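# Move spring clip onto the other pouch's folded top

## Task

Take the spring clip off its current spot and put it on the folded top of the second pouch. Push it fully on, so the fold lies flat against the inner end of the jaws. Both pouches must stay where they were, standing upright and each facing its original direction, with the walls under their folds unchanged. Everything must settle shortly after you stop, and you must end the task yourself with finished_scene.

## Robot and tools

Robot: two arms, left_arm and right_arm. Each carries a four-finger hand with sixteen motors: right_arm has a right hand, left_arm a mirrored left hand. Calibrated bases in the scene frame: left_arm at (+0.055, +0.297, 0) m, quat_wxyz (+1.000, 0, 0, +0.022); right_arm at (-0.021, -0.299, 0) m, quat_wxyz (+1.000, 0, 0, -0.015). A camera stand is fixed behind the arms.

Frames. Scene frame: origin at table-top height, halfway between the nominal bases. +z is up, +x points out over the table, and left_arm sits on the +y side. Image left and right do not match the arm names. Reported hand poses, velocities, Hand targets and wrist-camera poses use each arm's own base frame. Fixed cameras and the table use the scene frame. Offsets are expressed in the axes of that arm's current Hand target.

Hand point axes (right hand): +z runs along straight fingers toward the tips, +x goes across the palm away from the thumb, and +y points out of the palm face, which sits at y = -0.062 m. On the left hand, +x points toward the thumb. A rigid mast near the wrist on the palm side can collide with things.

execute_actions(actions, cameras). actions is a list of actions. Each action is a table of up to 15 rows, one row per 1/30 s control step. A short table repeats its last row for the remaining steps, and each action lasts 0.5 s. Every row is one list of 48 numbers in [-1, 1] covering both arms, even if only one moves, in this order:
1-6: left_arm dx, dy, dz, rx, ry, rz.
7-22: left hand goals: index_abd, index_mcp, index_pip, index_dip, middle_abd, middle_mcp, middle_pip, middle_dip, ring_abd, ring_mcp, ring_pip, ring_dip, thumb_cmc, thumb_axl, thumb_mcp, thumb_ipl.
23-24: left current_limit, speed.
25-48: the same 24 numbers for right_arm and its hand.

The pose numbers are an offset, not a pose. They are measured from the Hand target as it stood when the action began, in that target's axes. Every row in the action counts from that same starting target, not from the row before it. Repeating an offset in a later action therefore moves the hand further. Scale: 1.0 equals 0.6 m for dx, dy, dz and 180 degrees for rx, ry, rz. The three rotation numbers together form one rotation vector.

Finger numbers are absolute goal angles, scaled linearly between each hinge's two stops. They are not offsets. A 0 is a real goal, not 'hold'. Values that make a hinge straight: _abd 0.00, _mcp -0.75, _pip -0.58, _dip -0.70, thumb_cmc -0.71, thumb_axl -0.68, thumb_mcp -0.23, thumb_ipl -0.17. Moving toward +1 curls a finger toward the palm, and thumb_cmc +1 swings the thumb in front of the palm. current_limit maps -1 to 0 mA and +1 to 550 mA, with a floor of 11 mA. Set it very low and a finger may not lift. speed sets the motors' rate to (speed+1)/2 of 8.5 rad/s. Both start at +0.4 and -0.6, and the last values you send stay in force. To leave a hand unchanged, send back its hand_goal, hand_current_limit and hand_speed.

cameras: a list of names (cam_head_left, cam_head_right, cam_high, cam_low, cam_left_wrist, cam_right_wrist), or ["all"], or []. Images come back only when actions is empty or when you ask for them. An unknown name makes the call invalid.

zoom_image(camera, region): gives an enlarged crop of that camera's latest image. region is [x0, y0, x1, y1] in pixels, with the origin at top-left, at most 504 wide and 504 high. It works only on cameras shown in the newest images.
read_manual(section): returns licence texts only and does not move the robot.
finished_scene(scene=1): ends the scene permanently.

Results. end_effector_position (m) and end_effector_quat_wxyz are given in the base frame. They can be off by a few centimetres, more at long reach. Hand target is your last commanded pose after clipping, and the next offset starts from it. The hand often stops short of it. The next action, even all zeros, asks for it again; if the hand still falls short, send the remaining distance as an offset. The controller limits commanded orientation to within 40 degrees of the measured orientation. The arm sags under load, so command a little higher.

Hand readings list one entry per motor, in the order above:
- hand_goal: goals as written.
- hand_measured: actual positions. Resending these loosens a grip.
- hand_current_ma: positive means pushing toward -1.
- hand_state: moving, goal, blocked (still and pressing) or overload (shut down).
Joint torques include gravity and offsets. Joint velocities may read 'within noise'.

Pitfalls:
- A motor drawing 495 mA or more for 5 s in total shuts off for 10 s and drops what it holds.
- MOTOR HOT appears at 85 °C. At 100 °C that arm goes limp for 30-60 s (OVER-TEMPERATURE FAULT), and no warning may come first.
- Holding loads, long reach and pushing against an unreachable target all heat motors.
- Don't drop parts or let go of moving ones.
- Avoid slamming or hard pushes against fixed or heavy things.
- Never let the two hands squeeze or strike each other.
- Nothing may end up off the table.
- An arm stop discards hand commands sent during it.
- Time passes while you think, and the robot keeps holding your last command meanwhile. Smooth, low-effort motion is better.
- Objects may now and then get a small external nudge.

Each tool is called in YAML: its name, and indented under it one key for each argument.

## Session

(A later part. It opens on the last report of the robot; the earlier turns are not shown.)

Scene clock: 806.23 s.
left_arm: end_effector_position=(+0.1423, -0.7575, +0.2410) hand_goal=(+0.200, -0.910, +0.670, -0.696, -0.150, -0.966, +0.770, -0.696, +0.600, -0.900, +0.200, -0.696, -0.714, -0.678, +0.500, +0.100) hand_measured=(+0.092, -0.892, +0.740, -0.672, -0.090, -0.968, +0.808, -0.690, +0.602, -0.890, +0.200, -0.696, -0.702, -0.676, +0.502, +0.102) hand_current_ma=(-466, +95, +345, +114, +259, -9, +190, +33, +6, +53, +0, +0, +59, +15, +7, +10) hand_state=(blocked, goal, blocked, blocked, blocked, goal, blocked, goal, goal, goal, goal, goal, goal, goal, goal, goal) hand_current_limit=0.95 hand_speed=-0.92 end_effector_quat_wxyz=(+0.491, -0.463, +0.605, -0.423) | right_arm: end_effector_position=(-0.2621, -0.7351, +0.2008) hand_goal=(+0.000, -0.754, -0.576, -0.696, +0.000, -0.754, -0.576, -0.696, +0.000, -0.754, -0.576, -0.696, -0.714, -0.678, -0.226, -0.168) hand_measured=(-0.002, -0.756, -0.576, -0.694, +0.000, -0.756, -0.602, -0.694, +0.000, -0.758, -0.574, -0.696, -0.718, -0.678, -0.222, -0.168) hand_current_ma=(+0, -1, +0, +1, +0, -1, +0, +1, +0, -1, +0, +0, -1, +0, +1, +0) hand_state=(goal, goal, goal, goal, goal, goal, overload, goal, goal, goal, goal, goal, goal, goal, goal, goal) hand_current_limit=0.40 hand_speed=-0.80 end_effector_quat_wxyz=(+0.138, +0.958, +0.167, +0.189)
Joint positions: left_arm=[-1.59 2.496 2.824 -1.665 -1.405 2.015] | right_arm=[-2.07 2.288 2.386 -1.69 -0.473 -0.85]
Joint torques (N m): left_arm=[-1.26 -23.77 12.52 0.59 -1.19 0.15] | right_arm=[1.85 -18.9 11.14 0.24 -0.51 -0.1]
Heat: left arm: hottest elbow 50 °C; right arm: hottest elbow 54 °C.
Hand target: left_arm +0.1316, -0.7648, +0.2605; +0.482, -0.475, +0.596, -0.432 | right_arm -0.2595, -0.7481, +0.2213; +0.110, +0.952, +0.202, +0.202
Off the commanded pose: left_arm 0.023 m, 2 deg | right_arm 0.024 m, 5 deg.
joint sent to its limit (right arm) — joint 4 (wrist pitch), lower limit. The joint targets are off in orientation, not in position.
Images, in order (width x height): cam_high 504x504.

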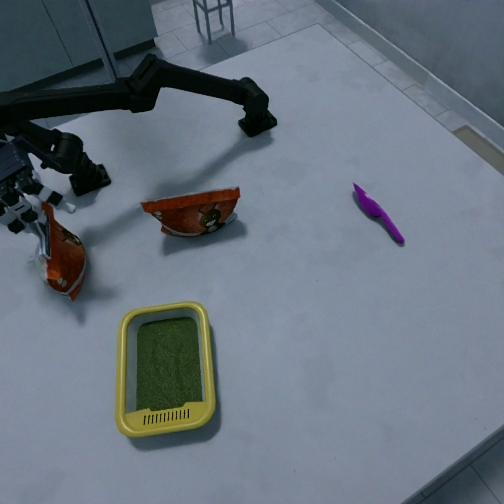

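execute_actions:
  actions:
    - [[0,0,0,0,0,0,0.2,-0.91,0.65,-0.696,-0.18,-0.965,0.745,-0.696,0.6,-0.9,0.2,-0.696,-0.714,-0.678,0.5,0.1,0.95,-0.92,0,0,0,0,0,0,0,-0.754,-0.576,-0.696,0,-0.754,-0.576,-0.696,0,-0.754,-0.576,-0.696,-0.714,-0.678,-0.226,-0.168,0.4,-0.8]]
  cameras: ["cam_high","cam_low"]

zoom_image:
  camera: "cam_high"
  region: [28, 232, 64, 268]

zoom_image:
  camera: "cam_low"
  region: [250, 130, 350, 210]

Scene clock: 807.10 s.
left_arm: end_effector_position=(+0.1423, -0.7575, +0.2410) hand_goal=(+0.200, -0.910, +0.650, -0.696, -0.180, -0.966, +0.744, -0.696, +0.600, -0.900, +0.200, -0.696, -0.714, -0.678, +0.500, +0.100) hand_measured=(+0.092, -0.888, +0.726, -0.672, -0.114, -0.970, +0.800, -0.686, +0.602, -0.890, +0.200, -0.696, -0.702, -0.676, +0.502, +0.102) hand_current_ma=(-466, +111, +372, +114, +287, -24, +272, +45, +6, +53, +0, +0, +59, +15, +7, +10) hand_state=(blocked, blocked, blocked, blocked, blocked, goal, blocked, goal, goal, goal, goal, goal, goal, goal, goal, goal) hand_current_limit=0.95 hand_speed=-0.92 end_effector_quat_wxyz=(+0.491, -0.463, +0.605, -0.423) | right_arm: end_effector_position=(-0.2621, -0.7351, +0.2008) hand_goal=(+0.000, -0.754, -0.576, -0.696, +0.000, -0.754, -0.576, -0.696, +0.000, -0.754, -0.576, -0.696, -0.714, -0.678, -0.226, -0.168) hand_measured=(-0.002, -0.756, -0.576, -0.694, +0.000, -0.756, -0.602, -0.694, +0.000, -0.758, -0.574, -0.696, -0.718, -0.678, -0.222, -0.168) hand_current_ma=(+0, -1, +0, +1, +0, -1, +0, +1, +0, -1, +0, +0, -1, +0, +1, +0) hand_state=(goal, goal, goal, goal, goal, goal, overload, goal, goal, goal, goal, goal, goal, goal, goal, goal) hand_current_limit=0.40 hand_speed=-0.80 end_effector_quat_wxyz=(+0.138, +0.958, +0.167, +0.189)
Joint positions: left_arm=[-1.59 2.496 2.824 -1.665 -1.405 2.015] | right_arm=[-2.07 2.288 2.386 -1.69 -0.473 -0.85]
Joint torques (N m): left_arm=[-1.2 -23.88 12.53 0.57 -1.2 0.15] | right_arm=[2.2 -18.32 11.26 0.34 -0.53 -0.12]
Heat: left arm: hottest elbow 50 °C; right arm: hottest elbow 54 °C.
Hand target: left_arm +0.1316, -0.7648, +0.2605; +0.482, -0.475, +0.596, -0.432 | right_arm -0.2595, -0.7481, +0.2213; +0.110, +0.952, +0.202, +0.202
Off the commanded pose: left_arm 0.023 m, 2 deg | right_arm 0.024 m, 5 deg.
joint sent to its limit (right arm) — joint 4 (wrist pitch), lower limit. The joint targets are off in orientation, not in position.
Images, in order (width x height): cam_high 504x504, cam_low 504x504.

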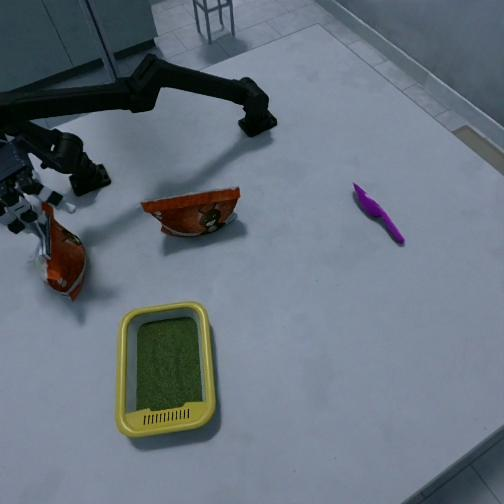

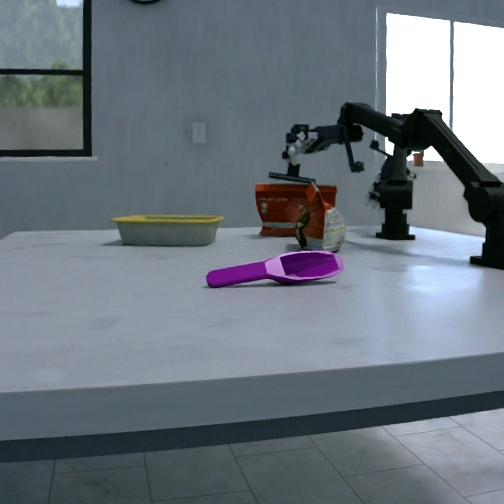

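Scaled by 14.000 from the camera's 504x504 image, which has a finer 720x720 frame.

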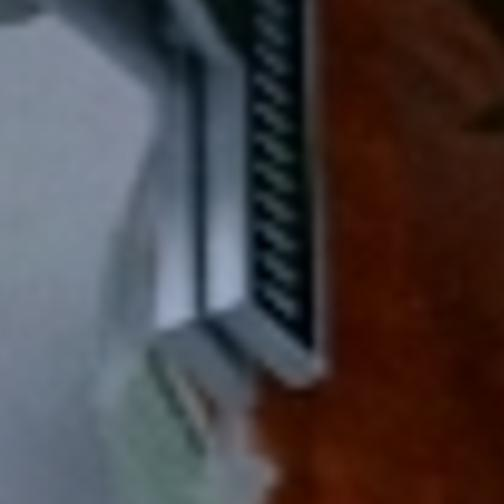

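Scaled by 5.040 from the camera's 504x504 image, which has a finer 720x720 frame.

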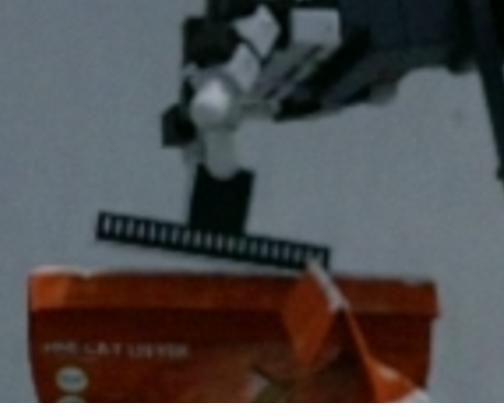

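zoom_image:
  camera: "cam_high"
  region: [38, 250, 54, 266]

Scaled by 31.500 from the camera's 504x504 image, which has a finer 720x720 frame.

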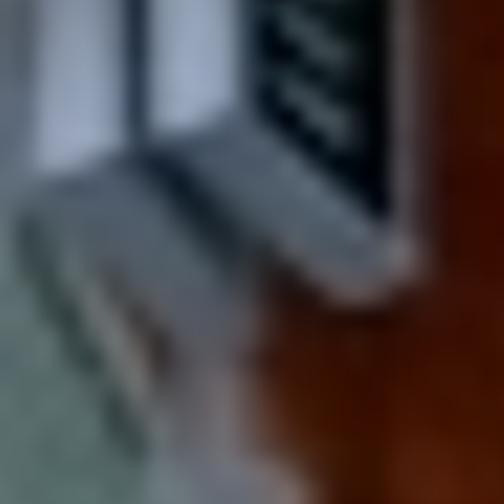

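execute_actions:
  actions:
    - [[0,0,0,0,0,0,0.2,-0.91,0.63,-0.696,-0.2,-0.965,0.72,-0.696,0.6,-0.9,0.2,-0.696,-0.714,-0.678,0.5,0.1,0.95,-0.92,0,0,0,0,0,0,0,-0.754,-0.576,-0.696,0,-0.754,-0.576,-0.696,0,-0.754,-0.576,-0.696,-0.714,-0.678,-0.226,-0.168,0.4,-0.8]]
  cameras: ["cam_high","cam_left_wrist"]

zoom_image:
  camera: "cam_high"
  region: [28, 232, 64, 268]

zoom_image:
  camera: "cam_left_wrist"
  region: [0, 0, 300, 200]

Scene clock: 808.13 s.
left_arm: end_effector_position=(+0.1423, -0.7575, +0.2410) hand_goal=(+0.200, -0.910, +0.630, -0.696, -0.200, -0.966, +0.720, -0.696, +0.600, -0.900, +0.200, -0.696, -0.714, -0.678, +0.500, +0.100) hand_measured=(+0.092, -0.886, +0.706, -0.672, -0.126, -0.972, +0.784, -0.686, +0.602, -0.890, +0.200, -0.696, -0.702, -0.676, +0.502, +0.102) hand_current_ma=(-466, +123, +380, +114, +317, -34, +320, +54, +6, +53, +0, +0, +59, +15, +7, +10) hand_state=(blocked, blocked, blocked, blocked, blocked, goal, blocked, goal, goal, goal, goal, goal, goal, goal, goal, goal) hand_current_limit=0.95 hand_speed=-0.92 end_effector_quat_wxyz=(+0.491, -0.463, +0.605, -0.423) | right_arm: end_effector_position=(-0.2621, -0.7351, +0.2008) hand_goal=(+0.000, -0.754, -0.576, -0.696, +0.000, -0.754, -0.576, -0.696, +0.000, -0.754, -0.576, -0.696, -0.714, -0.678, -0.226, -0.168) hand_measured=(-0.002, -0.756, -0.576, -0.694, +0.000, -0.756, -0.602, -0.694, +0.000, -0.758, -0.574, -0.696, -0.718, -0.678, -0.222, -0.168) hand_current_ma=(+0, -1, +0, +1, +0, -1, +0, +1, +0, -1, +0, +0, -1, +0, +1, +0) hand_state=(goal, goal, goal, goal, goal, goal, overload, goal, goal, goal, goal, goal, goal, goal, goal, goal) hand_current_limit=0.40 hand_speed=-0.80 end_effector_quat_wxyz=(+0.138, +0.958, +0.167, +0.189)
Joint positions: left_arm=[-1.59 2.496 2.824 -1.665 -1.405 2.015] | right_arm=[-2.07 2.288 2.386 -1.69 -0.473 -0.85]
Joint torques (N m): left_arm=[-1.14 -23.82 12.52 0.61 -1.2 0.15] | right_arm=[1.85 -18.43 11.18 0.51 -0.53 -0.06]
Heat: left arm: hottest elbow 50 °C; right arm: hottest elbow 54 °C.
Hand target: left_arm +0.1317, -0.7648, +0.2605; +0.482, -0.475, +0.596, -0.432 | right_arm -0.2595, -0.7481, +0.2213; +0.110, +0.952, +0.202, +0.202
Off the commanded pose: left_arm 0.023 m, 2 deg | right_arm 0.024 m, 5 deg.
joint sent to its limit (right arm) — joint 4 (wrist pitch), lower limit. The joint targets are off in orientation, not in position.
Images, in order (width x height): cam_high 504x504, cam_left_wrist 504x504.

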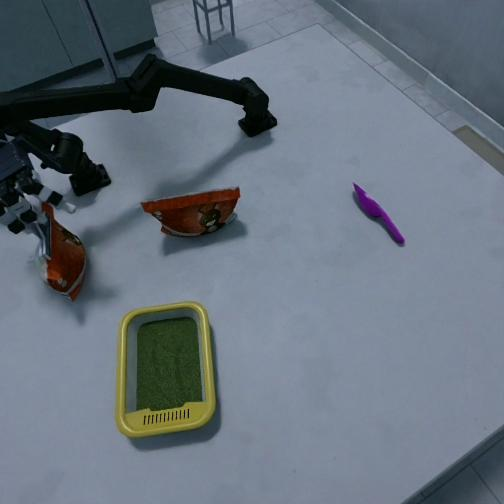

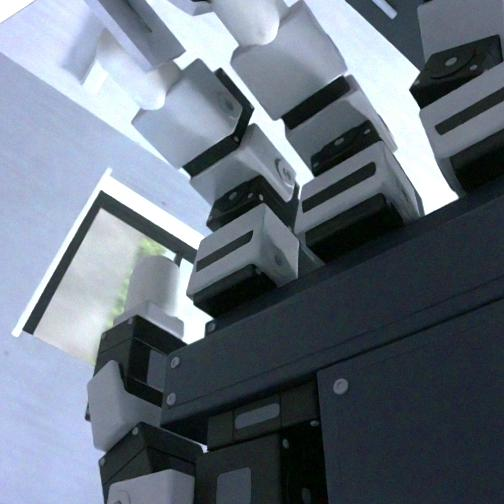

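Scaled by 14.000 from the camera's 504x504 image, which has a finer 720x720 frame.

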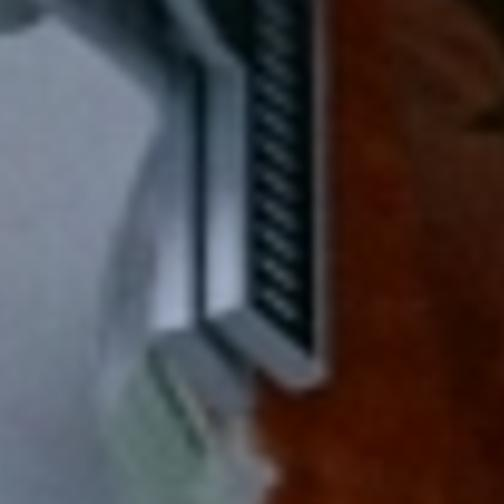

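Scaled by 1.680 from the camera's 504x504 image, which has a finer 720x720 frame.

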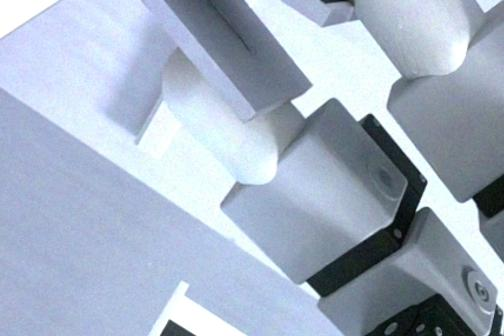

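execute_actions:
  actions:
    - [[0,0,0,0,0,0,0.26,-0.91,0.61,-0.696,-0.24,-0.965,0.7,-0.696,0.6,-0.9,0.2,-0.696,-0.714,-0.678,0.5,0.1,0.98,-0.85,0,0,0,0,0,0,0,-0.754,-0.576,-0.696,0,-0.754,-0.576,-0.696,0,-0.754,-0.576,-0.696,-0.714,-0.678,-0.226,-0.168,0.4,-0.8]]
    - [[0,0,0,0,0,0,0.26,-0.91,0.61,-0.696,-0.24,-0.965,0.7,-0.696,0.6,-0.9,0.2,-0.696,-0.714,-0.678,0.5,0.1,0.98,-0.85,0,0,0,0,0,0,0,-0.754,-0.576,-0.696,0,-0.754,-0.576,-0.696,0,-0.754,-0.576,-0.696,-0.714,-0.678,-0.226,-0.168,0.4,-0.8]]
    - [[0,0,0,0,0,0,0.2,-0.91,0.61,-0.696,-0.24,-0.965,0.7,-0.696,0.6,-0.9,0.2,-0.696,-0.714,-0.678,0.5,0.1,0.95,-0.85,0,0,0,0,0,0,0,-0.754,-0.576,-0.696,0,-0.754,-0.576,-0.696,0,-0.754,-0.576,-0.696,-0.714,-0.678,-0.226,-0.168,0.4,-0.8]]
  cameras: ["cam_high","cam_low"]

zoom_image:
  camera: "cam_high"
  region: [28, 232, 64, 268]

zoom_image:
  camera: "cam_low"
  region: [250, 130, 350, 210]

Scene clock: 810.17 s.
left_arm: end_effector_position=(+0.1423, -0.7575, +0.2410) hand_goal=(+0.200, -0.910, +0.610, -0.696, -0.240, -0.966, +0.700, -0.696, +0.600, -0.900, +0.200, -0.696, -0.714, -0.678, +0.500, +0.100) hand_measured=(+0.092, -0.884, +0.690, -0.672, -0.154, -0.976, +0.772, -0.682, +0.602, -0.890, +0.200, -0.696, -0.702, -0.676, +0.502, +0.102) hand_current_ma=(-466, +138, +398, +114, +370, -52, +356, +68, +6, +53, +0, +0, +59, +15, +7, +10) hand_state=(blocked, blocked, blocked, blocked, blocked, goal, blocked, goal, goal, goal, goal, goal, goal, goal, goal, goal) hand_current_limit=0.95 hand_speed=-0.85 end_effector_quat_wxyz=(+0.491, -0.463, +0.605, -0.423) | right_arm: end_effector_position=(-0.2621, -0.7351, +0.2008) hand_goal=(+0.000, -0.754, -0.576, -0.696, +0.000, -0.754, -0.576, -0.696, +0.000, -0.754, -0.576, -0.696, -0.714, -0.678, -0.226, -0.168) hand_measured=(-0.002, -0.756, -0.576, -0.694, +0.000, -0.756, -0.602, -0.694, +0.000, -0.758, -0.574, -0.696, -0.718, -0.678, -0.222, -0.168) hand_current_ma=(+0, -1, +0, +1, +0, -1, +0, +1, +0, -1, +0, +0, -1, +0, +1, +0) hand_state=(goal, goal, goal, goal, goal, goal, overload, goal, goal, goal, goal, goal, goal, goal, goal, goal) hand_current_limit=0.40 hand_speed=-0.80 end_effector_quat_wxyz=(+0.138, +0.958, +0.167, +0.189)
Joint positions: left_arm=[-1.59 2.496 2.824 -1.665 -1.405 2.015] | right_arm=[-2.07 2.288 2.386 -1.69 -0.473 -0.85]
Joint torques (N m): left_arm=[-1.26 -23.88 12.53 0.59 -1.2 0.17] | right_arm=[2.02 -18.43 11.21 0.49 -0.49 -0.09]
Heat: left arm: hottest elbow 50 °C; right arm: hottest elbow 54 °C.
Hand target: left_arm +0.1317, -0.7648, +0.2605; +0.482, -0.475, +0.596, -0.432 | right_arm -0.2595, -0.7481, +0.2213; +0.110, +0.952, +0.202, +0.202
Off the commanded pose: left_arm 0.023 m, 2 deg | right_arm 0.024 m, 5 deg.
joint sent to its limit (right arm) — joint 4 (wrist pitch), lower limit. The joint targets are off in orientation, not in position.
Images, in order (width x height): cam_high 504x504, cam_low 504x504.

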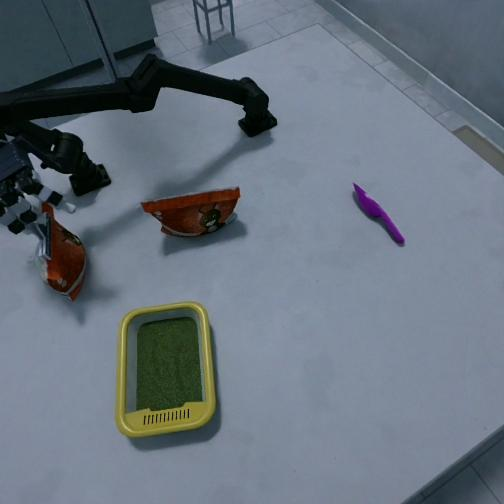

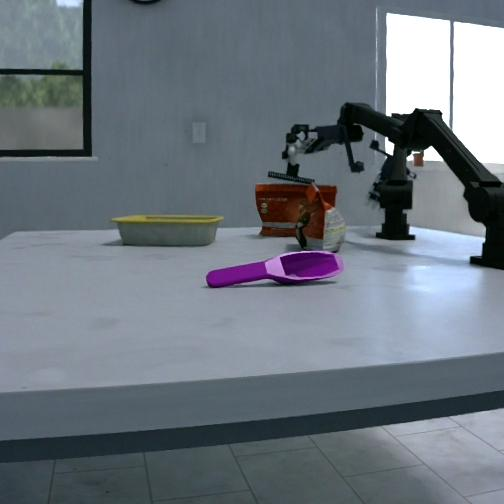

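Scaled by 14.000 from the camera's 504x504 image, which has a finer 720x720 frame.

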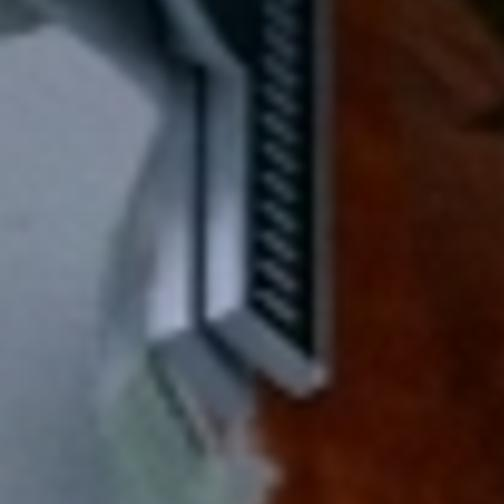

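Scaled by 5.040 from the camera's 504x504 image, which has a finer 720x720 frame.

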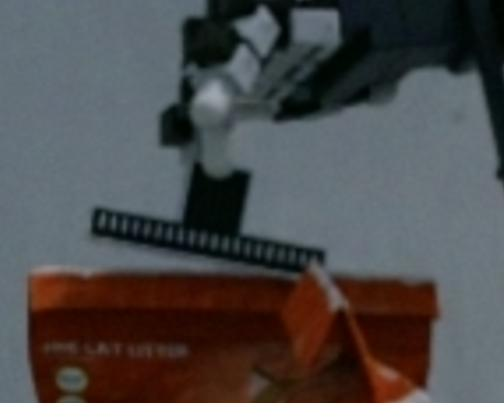

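zoom_image:
  camera: "cam_high"
  region: [38, 250, 54, 266]

Scaled by 31.500 from the camera's 504x504 image, which has a finer 720x720 frame.

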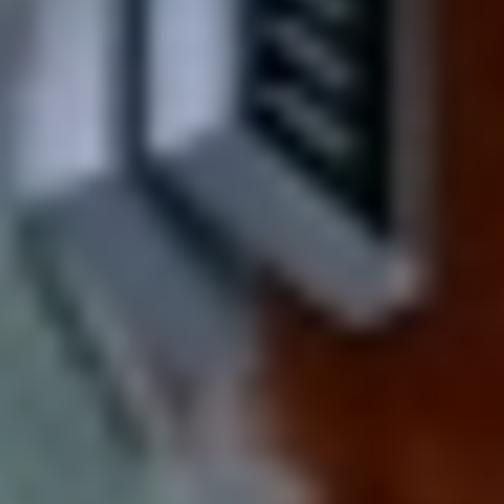

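execute_actions:
  actions:
    - [[0.0054,-0.0021,-0.0068,-0.0122,0.0047,0.0024,0.2,-0.91,0.61,-0.696,-0.24,-0.965,0.7,-0.696,0.6,-0.9,0.2,-0.696,-0.714,-0.678,0.5,0.1,0.95,-0.85,0,0,0,0,0,0,0,-0.754,-0.576,-0.696,0,-0.754,-0.576,-0.696,0,-0.754,-0.576,-0.696,-0.714,-0.678,-0.226,-0.168,0.4,-0.8]]
    - [[0.0054,-0.0021,-0.0068,-0.0122,0.0047,0.0024,0.2,-0.91,0.61,-0.696,-0.24,-0.965,0.7,-0.696,0.6,-0.9,0.2,-0.696,-0.714,-0.678,0.5,0.1,0.95,-0.85,0,0,0,0,0,0,0,-0.754,-0.576,-0.696,0,-0.754,-0.576,-0.696,0,-0.754,-0.576,-0.696,-0.714,-0.678,-0.226,-0.168,0.4,-0.8]]
    - [[0.0054,-0.0021,-0.0068,-0.0122,0.0047,0.0024,0.2,-0.91,0.61,-0.696,-0.24,-0.965,0.7,-0.696,0.6,-0.9,0.2,-0.696,-0.714,-0.678,0.5,0.1,0.95,-0.85,0,0,0,0,0,0,0,-0.754,-0.576,-0.696,0,-0.754,-0.576,-0.696,0,-0.754,-0.576,-0.696,-0.714,-0.678,-0.226,-0.168,0.4,-0.8]]
  cameras: ["cam_high","cam_low"]

zoom_image:
  camera: "cam_high"
  region: [28, 232, 64, 268]

zoom_image:
  camera: "cam_low"
  region: [250, 130, 350, 210]

Scene clock: 812.73 s.
left_arm: end_effector_position=(+0.1286, -0.7646, +0.2395) hand_goal=(+0.200, -0.910, +0.610, -0.696, -0.240, -0.966, +0.700, -0.696, +0.600, -0.900, +0.200, -0.696, -0.714, -0.678, +0.500, +0.100) hand_measured=(+0.092, -0.882, +0.684, -0.672, -0.154, -0.980, +0.770, -0.682, +0.602, -0.890, +0.200, -0.696, -0.702, -0.676, +0.502, +0.102) hand_current_ma=(-466, +146, +369, +114, +370, -77, +347, +71, +6, +53, +0, +0, +59, +15, +7, +10) hand_state=(blocked, blocked, blocked, blocked, blocked, goal, blocked, goal, goal, goal, goal, goal, goal, goal, goal, goal) hand_current_limit=0.95 hand_speed=-0.85 end_effector_quat_wxyz=(+0.450, -0.469, +0.642, -0.408) | right_arm: end_effector_position=(-0.2621, -0.7351, +0.2008) hand_goal=(+0.000, -0.754, -0.576, -0.696, +0.000, -0.754, -0.576, -0.696, +0.000, -0.754, -0.576, -0.696, -0.714, -0.678, -0.226, -0.168) hand_measured=(-0.002, -0.756, -0.576, -0.694, +0.000, -0.756, -0.602, -0.694, +0.000, -0.758, -0.574, -0.696, -0.718, -0.678, -0.222, -0.168) hand_current_ma=(+0, -1, +0, +1, +0, -1, +0, +1, +0, -1, +0, +0, -1, +0, +1, +0) hand_state=(goal, goal, goal, goal, goal, goal, overload, goal, goal, goal, goal, goal, goal, goal, goal, goal) hand_current_limit=0.40 hand_speed=-0.80 end_effector_quat_wxyz=(+0.138, +0.958, +0.167, +0.189)
Joint positions: left_arm=[-1.59 2.499 2.867 -1.631 -1.292 2.094] | right_arm=[-2.07 2.288 2.386 -1.69 -0.473 -0.85]
Joint torques (N m): left_arm=[-1.2 -24.47 12.31 1.25 -0.95 0.14] | right_arm=[1.85 -18.55 11.18 0.44 -0.49 -0.07]
Heat: left arm: hottest elbow 50 °C; right arm: hottest elbow 54 °C.
Hand target: left_arm +0.1195, -0.7743, +0.2648; +0.445, -0.486, +0.636, -0.402 | right_arm -0.2595, -0.7481, +0.2213; +0.110, +0.952, +0.202, +0.202
Off the commanded pose: left_arm 0.029 m, 2 deg | right_arm 0.024 m, 5 deg.
elbow stopped short (left arm): the move would have taken joint 3 (elbow) straighter than the controller allows.
joint sent to its limit (left arm) — joint 6 (wrist roll), upper limit. The joint targets are off in orientation, not in position.
joint sent to its limit (right arm) — joint 4 (wrist pitch), lower limit. The joint targets are off in orientation, not in position.
Images, in order (width x height): cam_high 504x504, cam_low 504x504.

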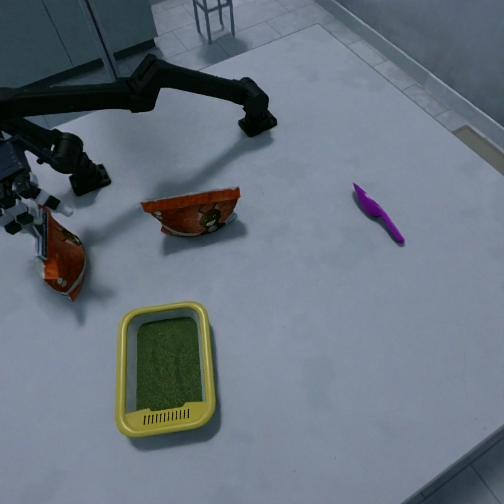

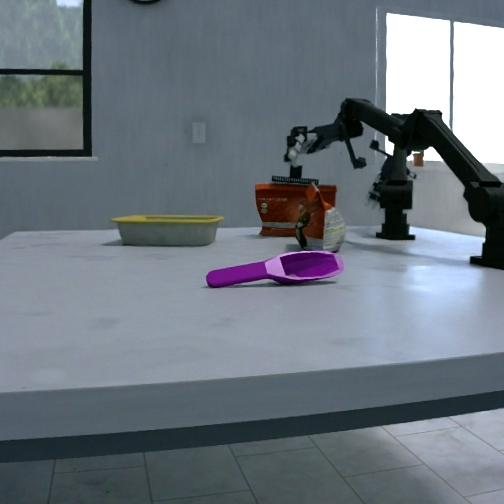

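Scaled by 14.000 from the camera's 504x504 image, which has a finer 720x720 frame.

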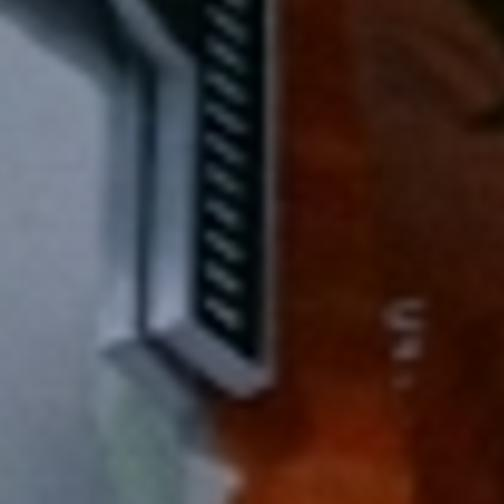

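Scaled by 5.040 from the camera's 504x504 image, which has a finer 720x720 frame.

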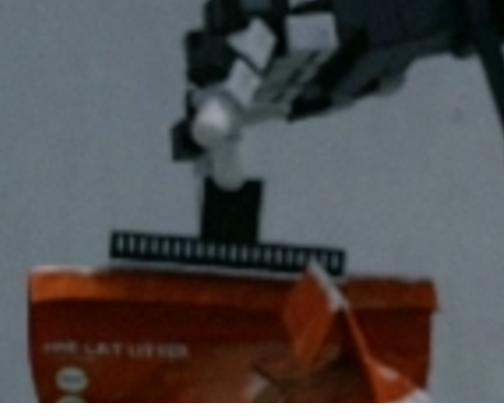

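execute_actions:
  actions:
    - [[-0.0067,-0.0087,-0.0023,0,0,0,0.2,-0.91,0.61,-0.696,-0.24,-0.965,0.7,-0.696,0.6,-0.9,0.2,-0.696,-0.714,-0.678,0.5,0.1,0.95,-0.85,0,0,0,0,0,0,0,-0.754,-0.576,-0.696,0,-0.754,-0.576,-0.696,0,-0.754,-0.576,-0.696,-0.714,-0.678,-0.226,-0.168,0.4,-0.8]]
    - [[-0.0067,-0.0087,-0.0023,0,0,0,0.2,-0.91,0.6,-0.696,-0.25,-0.965,0.69,-0.696,0.6,-0.9,0.2,-0.696,-0.714,-0.678,0.5,0.1,0.95,-0.85,0,0,0,0,0,0,0,-0.754,-0.576,-0.696,0,-0.754,-0.576,-0.696,0,-0.754,-0.576,-0.696,-0.714,-0.678,-0.226,-0.168,0.4,-0.8]]
  cameras: ["cam_high","cam_low"]

zoom_image:
  camera: "cam_high"
  region: [28, 232, 64, 268]

zoom_image:
  camera: "cam_low"
  region: [250, 130, 350, 210]

Scene clock: 814.43 s.
left_arm: end_effector_position=(+0.1286, -0.7646, +0.2395) hand_goal=(+0.200, -0.910, +0.600, -0.696, -0.250, -0.966, +0.690, -0.696, +0.600, -0.900, +0.200, -0.696, -0.714, -0.678, +0.500, +0.100) hand_measured=(+0.092, -0.882, +0.682, -0.672, -0.162, -0.982, +0.766, -0.682, +0.602, -0.890, +0.200, -0.696, -0.702, -0.676, +0.502, +0.102) hand_current_ma=(-466, +146, +402, +114, +384, -81, +379, +71, +6, +53, +0, +0, +59, +15, +7, +10) hand_state=(blocked, blocked, blocked, blocked, blocked, goal, blocked, goal, goal, goal, goal, goal, goal, goal, goal, goal) hand_current_limit=0.95 hand_speed=-0.85 end_effector_quat_wxyz=(+0.450, -0.469, +0.642, -0.408) | right_arm: end_effector_position=(-0.2621, -0.7351, +0.2008) hand_goal=(+0.000, -0.754, -0.576, -0.696, +0.000, -0.754, -0.576, -0.696, +0.000, -0.754, -0.576, -0.696, -0.714, -0.678, -0.226, -0.168) hand_measured=(-0.002, -0.756, -0.576, -0.694, +0.000, -0.756, -0.602, -0.694, +0.000, -0.758, -0.574, -0.696, -0.718, -0.678, -0.222, -0.168) hand_current_ma=(+0, -1, +0, +1, +0, -1, +0, +1, +0, -1, +0, +0, -1, +0, +1, +0) hand_state=(goal, goal, goal, goal, goal, goal, overload, goal, goal, goal, goal, goal, goal, goal, goal, goal) hand_current_limit=0.40 hand_speed=-0.80 end_effector_quat_wxyz=(+0.138, +0.958, +0.167, +0.189)
Joint positions: left_arm=[-1.59 2.499 2.867 -1.631 -1.291 2.094] | right_arm=[-2.07 2.288 2.386 -1.69 -0.473 -0.85]
Joint torques (N m): left_arm=[-1.03 -25.7 12.33 0.55 -0.96 0.14] | right_arm=[2.26 -18.32 11.12 0.24 -0.53 -0.11]
Heat: left arm: hottest elbow 50 °C; right arm: hottest elbow 54 °C.
Hand target: left_arm +0.1206, -0.7683, +0.2768; +0.445, -0.486, +0.636, -0.402 | right_arm -0.2595, -0.7481, +0.2213; +0.110, +0.952, +0.202, +0.202
Off the commanded pose: left_arm 0.038 m, 2 deg | right_arm 0.024 m, 5 deg.
elbow stopped short (left arm): the move would have taken joint 3 (elbow) straighter than the controller allows.
joint sent to its limit (left arm) — joint 6 (wrist roll), upper limit. The joint targets are off in orientation, not in position.
joint sent to its limit (right arm) — joint 4 (wrist pitch), lower limit. The joint targets are off in orientation, not in position.
Images, in order (width x height): cam_high 504x504, cam_low 504x504.

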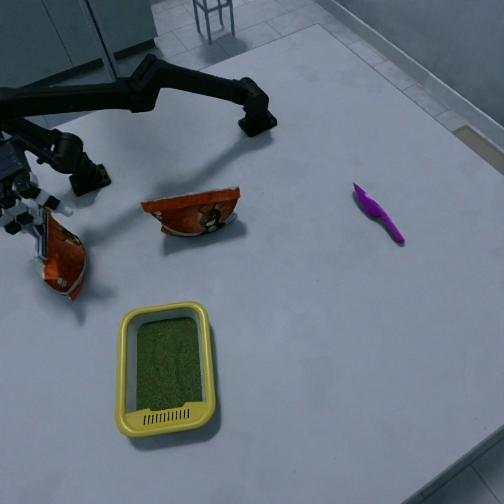

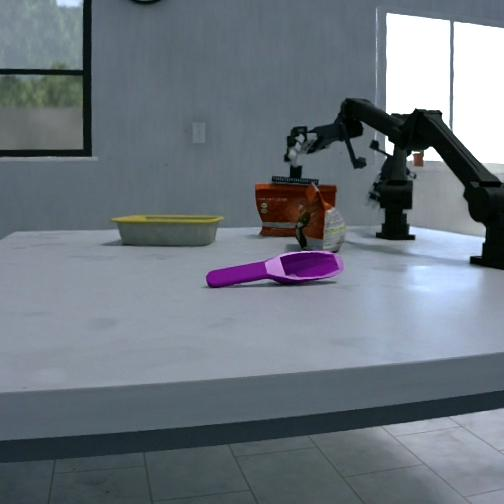

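Scaled by 14.000 from the camera's 504x504 image, which has a finer 720x720 frame.

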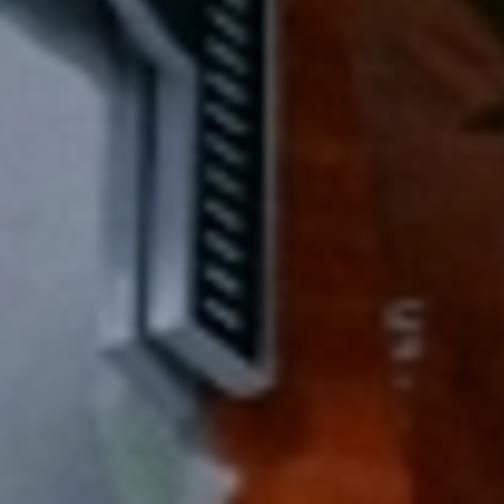

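Scaled by 5.040 from the camera's 504x504 image, which has a finer 720x720 frame.

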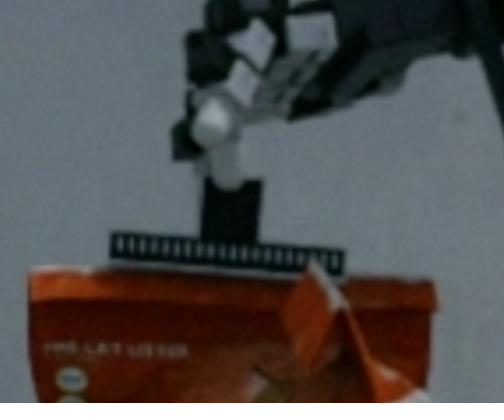

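execute_actions:
  actions:
    - [[-0.0075,0.0154,0.0035,0,0,0,0.2,-0.91,0.6,-0.696,-0.25,-0.965,0.69,-0.696,0.6,-0.9,0.2,-0.696,-0.714,-0.678,0.5,0.1,0.95,-0.85,0,0,0,0,0,0,0,-0.754,-0.576,-0.696,0,-0.754,-0.576,-0.696,0,-0.754,-0.576,-0.696,-0.714,-0.678,-0.226,-0.168,0.4,-0.8]]
  cameras: ["cam_high","cam_low"]

zoom_image:
  camera: "cam_high"
  region: [28, 232, 64, 268]

zoom_image:
  camera: "cam_low"
  region: [250, 130, 350, 210]

Scene clock: 816.37 s.
left_arm: end_effector_position=(+0.1277, -0.7580, +0.2379) hand_goal=(+0.200, -0.910, +0.600, -0.696, -0.250, -0.966, +0.690, -0.696, +0.600, -0.900, +0.200, -0.696, -0.714, -0.678, +0.500, +0.100) hand_measured=(+0.092, -0.882, +0.676, -0.672, -0.162, -0.982, +0.766, -0.682, +0.602, -0.890, +0.200, -0.696, -0.702, -0.676, +0.502, +0.102) hand_current_ma=(-466, +146, +376, +114, +384, -83, +376, +71, +6, +53, +0, +0, +59, +15, +7, +10) hand_state=(blocked, blocked, blocked, blocked, blocked, goal, blocked, goal, goal, goal, goal, goal, goal, goal, goal, goal) hand_current_limit=0.95 hand_speed=-0.85 end_effector_quat_wxyz=(+0.455, -0.462, +0.650, -0.396) | right_arm: end_effector_position=(-0.2621, -0.7351, +0.2008) hand_goal=(+0.000, -0.754, -0.576, -0.696, +0.000, -0.754, -0.576, -0.696, +0.000, -0.754, -0.576, -0.696, -0.714, -0.678, -0.226, -0.168) hand_measured=(-0.002, -0.756, -0.576, -0.694, +0.000, -0.756, -0.602, -0.694, +0.000, -0.758, -0.574, -0.696, -0.718, -0.678, -0.222, -0.168) hand_current_ma=(+0, -1, +0, +1, +0, -1, +0, +1, +0, -1, +0, +0, -1, +0, +1, +0) hand_state=(goal, goal, goal, goal, goal, goal, overload, goal, goal, goal, goal, goal, goal, goal, goal, goal) hand_current_limit=0.40 hand_speed=-0.80 end_effector_quat_wxyz=(+0.138, +0.958, +0.167, +0.189)
Joint positions: left_arm=[-1.59 2.499 2.869 -1.665 -1.284 2.094] | right_arm=[-2.07 2.288 2.386 -1.69 -0.473 -0.85]
Joint torques (N m): left_arm=[-0.91 -25.11 12.12 0.16 -1.06 -0.06] | right_arm=[2.2 -18.32 11.26 0.44 -0.54 -0.06]
Heat: left arm: hottest elbow 50 °C; right arm: hottest elbow 54 °C.
Hand target: left_arm +0.1208, -0.7622, +0.2683; +0.445, -0.486, +0.636, -0.402 | right_arm -0.2595, -0.7481, +0.2213; +0.110, +0.952, +0.202, +0.202
Off the commanded pose: left_arm 0.031 m, 3 deg | right_arm 0.024 m, 5 deg.
elbow stopped short (left arm): the move would have taken joint 3 (elbow) straighter than the controller allows.
joint sent to its limit (right arm) — joint 4 (wrist pitch), lower limit. The joint targets are off in orientation, not in position.
Images, in order (width x height): cam_high 504x504, cam_low 504x504.

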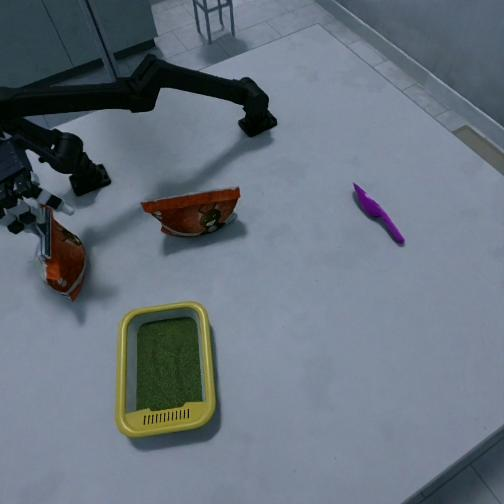

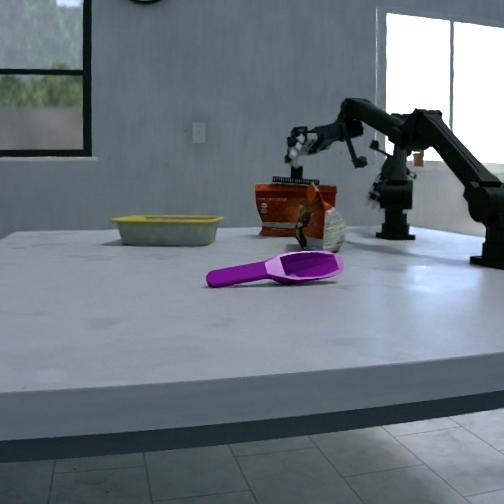

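Scaled by 14.000 from the camera's 504x504 image, which has a finer 720x720 frame.

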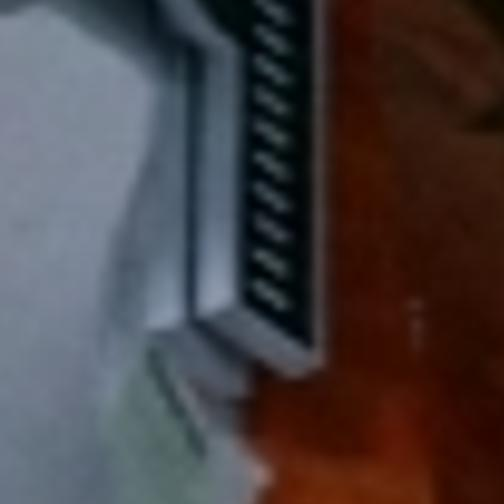

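Scaled by 5.040 from the camera's 504x504 image, which has a finer 720x720 frame.

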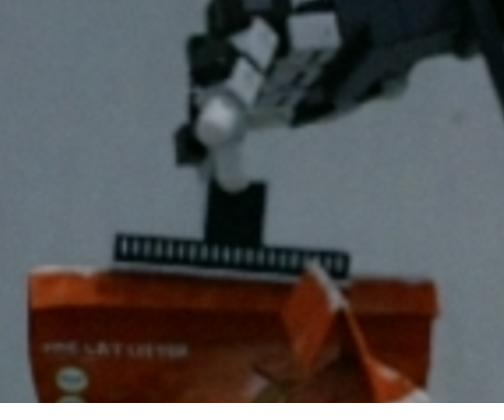

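execute_actions:
  actions:
    - [[0.0142,0.0172,0.0045,-0.0012,-0.0063,-0.0019,0.2,-0.91,0.6,-0.696,-0.25,-0.965,0.69,-0.696,0.6,-0.9,0.2,-0.696,-0.714,-0.678,0.5,0.1,0.95,-0.85,0,0,0,0,0,0,0,-0.754,-0.576,-0.696,0,-0.754,-0.576,-0.696,0,-0.754,-0.576,-0.696,-0.714,-0.678,-0.226,-0.168,0.4,-0.8]]
  cameras: ["cam_high","cam_low"]

zoom_image:
  camera: "cam_high"
  region: [28, 232, 64, 268]

zoom_image:
  camera: "cam_low"
  region: [250, 130, 350, 210]

Scene clock: 817.40 s.
left_arm: end_effector_position=(+0.1277, -0.7584, +0.2379) hand_goal=(+0.200, -0.910, +0.600, -0.696, -0.250, -0.966, +0.690, -0.696, +0.600, -0.900, +0.200, -0.696, -0.714, -0.678, +0.500, +0.100) hand_measured=(+0.092, -0.882, +0.676, -0.672, -0.162, -0.982, +0.766, -0.682, +0.602, -0.890, +0.200, -0.696, -0.702, -0.676, +0.502, +0.102) hand_current_ma=(-466, +146, +376, +114, +384, -83, +376, +71, +6, +53, +0, +0, +59, +15, +7, +10) hand_state=(blocked, blocked, blocked, blocked, blocked, goal, blocked, goal, goal, goal, goal, goal, goal, goal, goal, goal) hand_current_limit=0.95 hand_speed=-0.85 end_effector_quat_wxyz=(+0.454, -0.463, +0.649, -0.397) | right_arm: end_effector_position=(-0.2621, -0.7351, +0.2008) hand_goal=(+0.000, -0.754, -0.576, -0.696, +0.000, -0.754, -0.576, -0.696, +0.000, -0.754, -0.576, -0.696, -0.714, -0.678, -0.226, -0.168) hand_measured=(-0.002, -0.756, -0.576, -0.694, +0.000, -0.756, -0.602, -0.694, +0.000, -0.758, -0.574, -0.696, -0.718, -0.678, -0.222, -0.168) hand_current_ma=(+0, -1, +0, +1, +0, -1, +0, +1, +0, -1, +0, +0, -1, +0, +1, +0) hand_state=(goal, goal, goal, goal, goal, goal, overload, goal, goal, goal, goal, goal, goal, goal, goal, goal) hand_current_limit=0.40 hand_speed=-0.80 end_effector_quat_wxyz=(+0.138, +0.958, +0.167, +0.189)
Joint positions: left_arm=[-1.59 2.499 2.869 -1.665 -1.284 2.09] | right_arm=[-2.07 2.288 2.386 -1.69 -0.473 -0.85]
Joint torques (N m): left_arm=[-1.08 -23.88 12.12 0.76 -1.29 -0.17] | right_arm=[1.79 -18.55 11.29 0.42 -0.54 -0.06]
Heat: left arm: hottest elbow 50 °C; right arm: hottest elbow 54 °C.
Hand target: left_arm +0.1196, -0.7686, +0.2563; +0.449, -0.492, +0.631, -0.397 | right_arm -0.2595, -0.7481, +0.2213; +0.110, +0.952, +0.202, +0.202
Off the commanded pose: left_arm 0.022 m, 4 deg | right_arm 0.024 m, 5 deg.
elbow stopped short (left arm): the move would have taken joint 3 (elbow) straighter than the controller allows.
joint sent to its limit (right arm) — joint 4 (wrist pitch), lower limit. The joint targets are off in orientation, not in position.
Images, in order (width x height): cam_high 504x504, cam_low 504x504.

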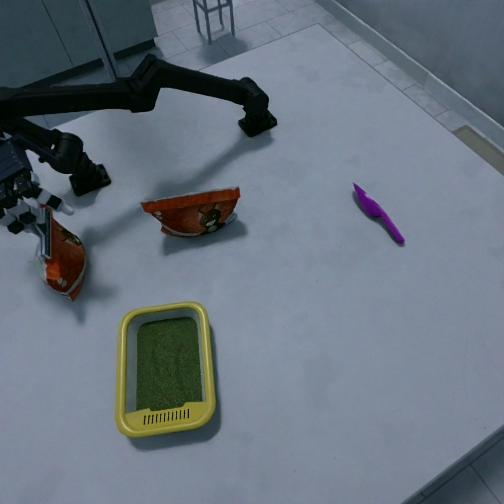

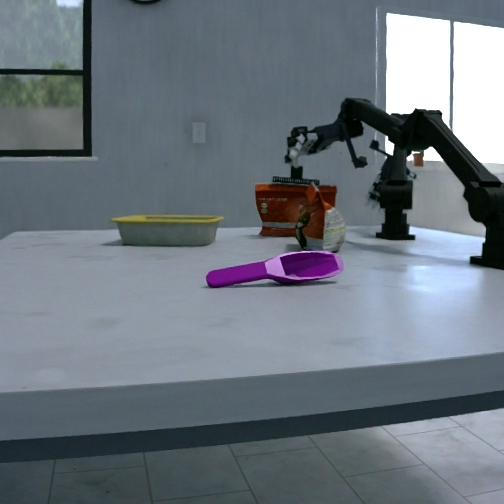

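Scaled by 14.000 from the camera's 504x504 image, which has a finer 720x720 frame.

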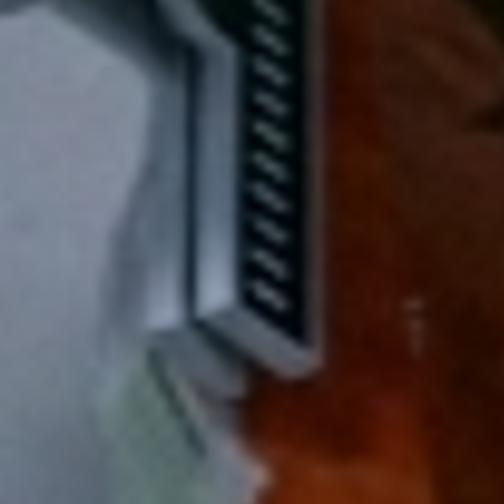

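Scaled by 5.040 from the camera's 504x504 image, which has a finer 720x720 frame.

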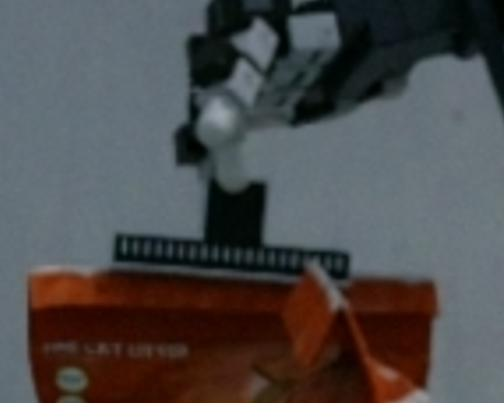

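execute_actions:
  actions:
    - [[0,0,0,0,0,-0.01,0.2,-0.89,0.595,-0.696,-0.25,-0.965,0.69,-0.696,0.6,-0.9,0.2,-0.696,-0.714,-0.678,0.5,0.1,0.95,-0.85,0,0,0,0,0,0,0,-0.754,-0.576,-0.696,0,-0.754,-0.576,-0.696,0,-0.754,-0.576,-0.696,-0.714,-0.678,-0.226,-0.168,0.4,-0.8]]
    - [[0,0.006,0,0,0,-0.01,0.2,-0.88,0.585,-0.696,-0.25,-0.965,0.69,-0.696,0.6,-0.9,0.2,-0.696,-0.714,-0.678,0.5,0.1,0.95,-0.85,0,0,0,0,0,0,0,-0.754,-0.576,-0.696,0,-0.754,-0.576,-0.696,0,-0.754,-0.576,-0.696,-0.714,-0.678,-0.226,-0.168,0.4,-0.8]]
  cameras: ["cam_high","cam_low"]

zoom_image:
  camera: "cam_high"
  region: [28, 232, 64, 268]

zoom_image:
  camera: "cam_low"
  region: [250, 130, 350, 210]

Scene clock: 819.47 s.
left_arm: end_effector_position=(+0.1271, -0.7653, +0.2382) hand_goal=(+0.200, -0.880, +0.584, -0.696, -0.250, -0.966, +0.690, -0.696, +0.600, -0.900, +0.200, -0.696, -0.714, -0.678, +0.500, +0.100) hand_measured=(+0.092, -0.858, +0.654, -0.672, -0.166, -0.982, +0.766, -0.680, +0.602, -0.890, +0.200, -0.696, -0.702, -0.676, +0.502, +0.102) hand_current_ma=(-466, +114, +344, +114, +364, -83, +376, +76, +6, +53, +0, +0, +59, +15, +7, +10) hand_state=(blocked, blocked, blocked, blocked, blocked, goal, blocked, goal, goal, goal, goal, goal, goal, goal, goal, goal) hand_current_limit=0.95 hand_speed=-0.85 end_effector_quat_wxyz=(+0.436, -0.493, +0.628, -0.416) | right_arm: end_effector_position=(-0.2621, -0.7351, +0.2008) hand_goal=(+0.000, -0.754, -0.576, -0.696, +0.000, -0.754, -0.576, -0.696, +0.000, -0.754, -0.576, -0.696, -0.714, -0.678, -0.226, -0.168) hand_measured=(-0.002, -0.756, -0.576, -0.694, +0.000, -0.756, -0.602, -0.694, +0.000, -0.758, -0.574, -0.696, -0.718, -0.678, -0.222, -0.168) hand_current_ma=(+0, -1, +0, +1, +0, -1, +0, +1, +0, -1, +0, +0, -1, +0, +1, +0) hand_state=(goal, goal, goal, goal, goal, goal, overload, goal, goal, goal, goal, goal, goal, goal, goal, goal) hand_current_limit=0.40 hand_speed=-0.80 end_effector_quat_wxyz=(+0.138, +0.958, +0.167, +0.189)
Joint positions: left_arm=[-1.59 2.499 2.869 -1.673 -1.284 1.993] | right_arm=[-2.07 2.288 2.386 -1.69 -0.473 -0.85]
Joint torques (N m): left_arm=[-1.14 -25.17 9.02 0.25 -1.25 -0.18] | right_arm=[1.96 -18.49 11.17 0.4 -0.55 -0.05]
Heat: left arm: hottest elbow 50 °C; right arm: hottest elbow 54 °C.
Hand target: left_arm +0.1186, -0.7680, +0.2529; +0.437, -0.512, +0.615, -0.411 | right_arm -0.2595, -0.7481, +0.2213; +0.110, +0.952, +0.202, +0.202
Off the commanded pose: left_arm 0.017 m, 3 deg | right_arm 0.024 m, 5 deg.
elbow stopped short (left arm): the move would have taken joint 3 (elbow) straighter than the controller allows.
joint sent to its limit (left arm) — joint 4 (wrist pitch), lower limit. The joint targets are off in orientation, not in position.
joint sent to its limit (right arm) — joint 4 (wrist pitch), lower limit. The joint targets are off in orientation, not in position.
Images, in order (width x height): cam_high 504x504, cam_low 504x504.

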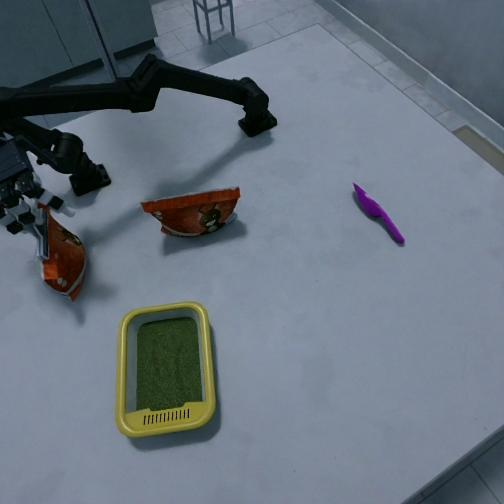

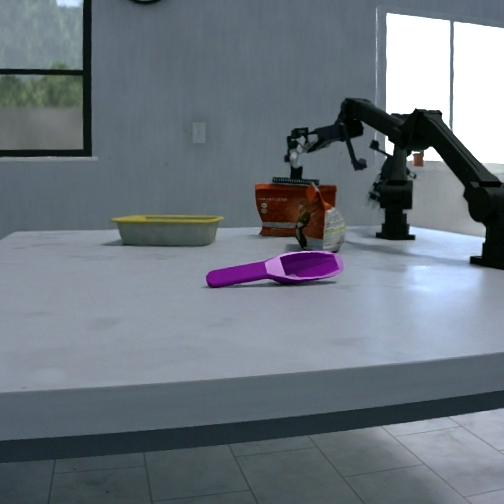

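Scaled by 14.000 from the camera's 504x504 image, which has a finer 720x720 frame.

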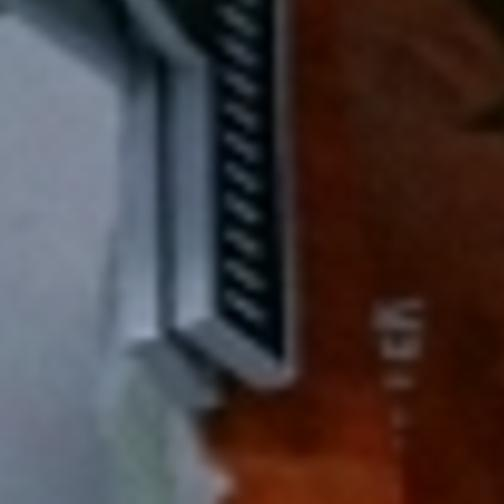

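Scaled by 5.040 from the camera's 504x504 image, which has a finer 720x720 frame.

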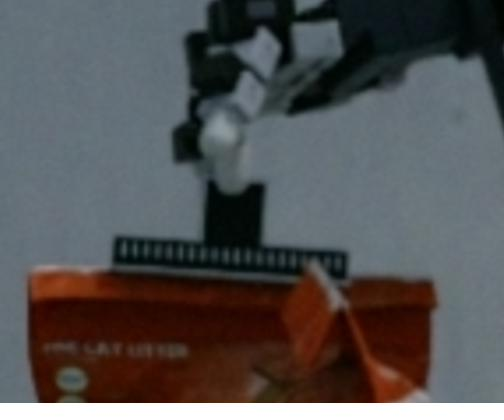

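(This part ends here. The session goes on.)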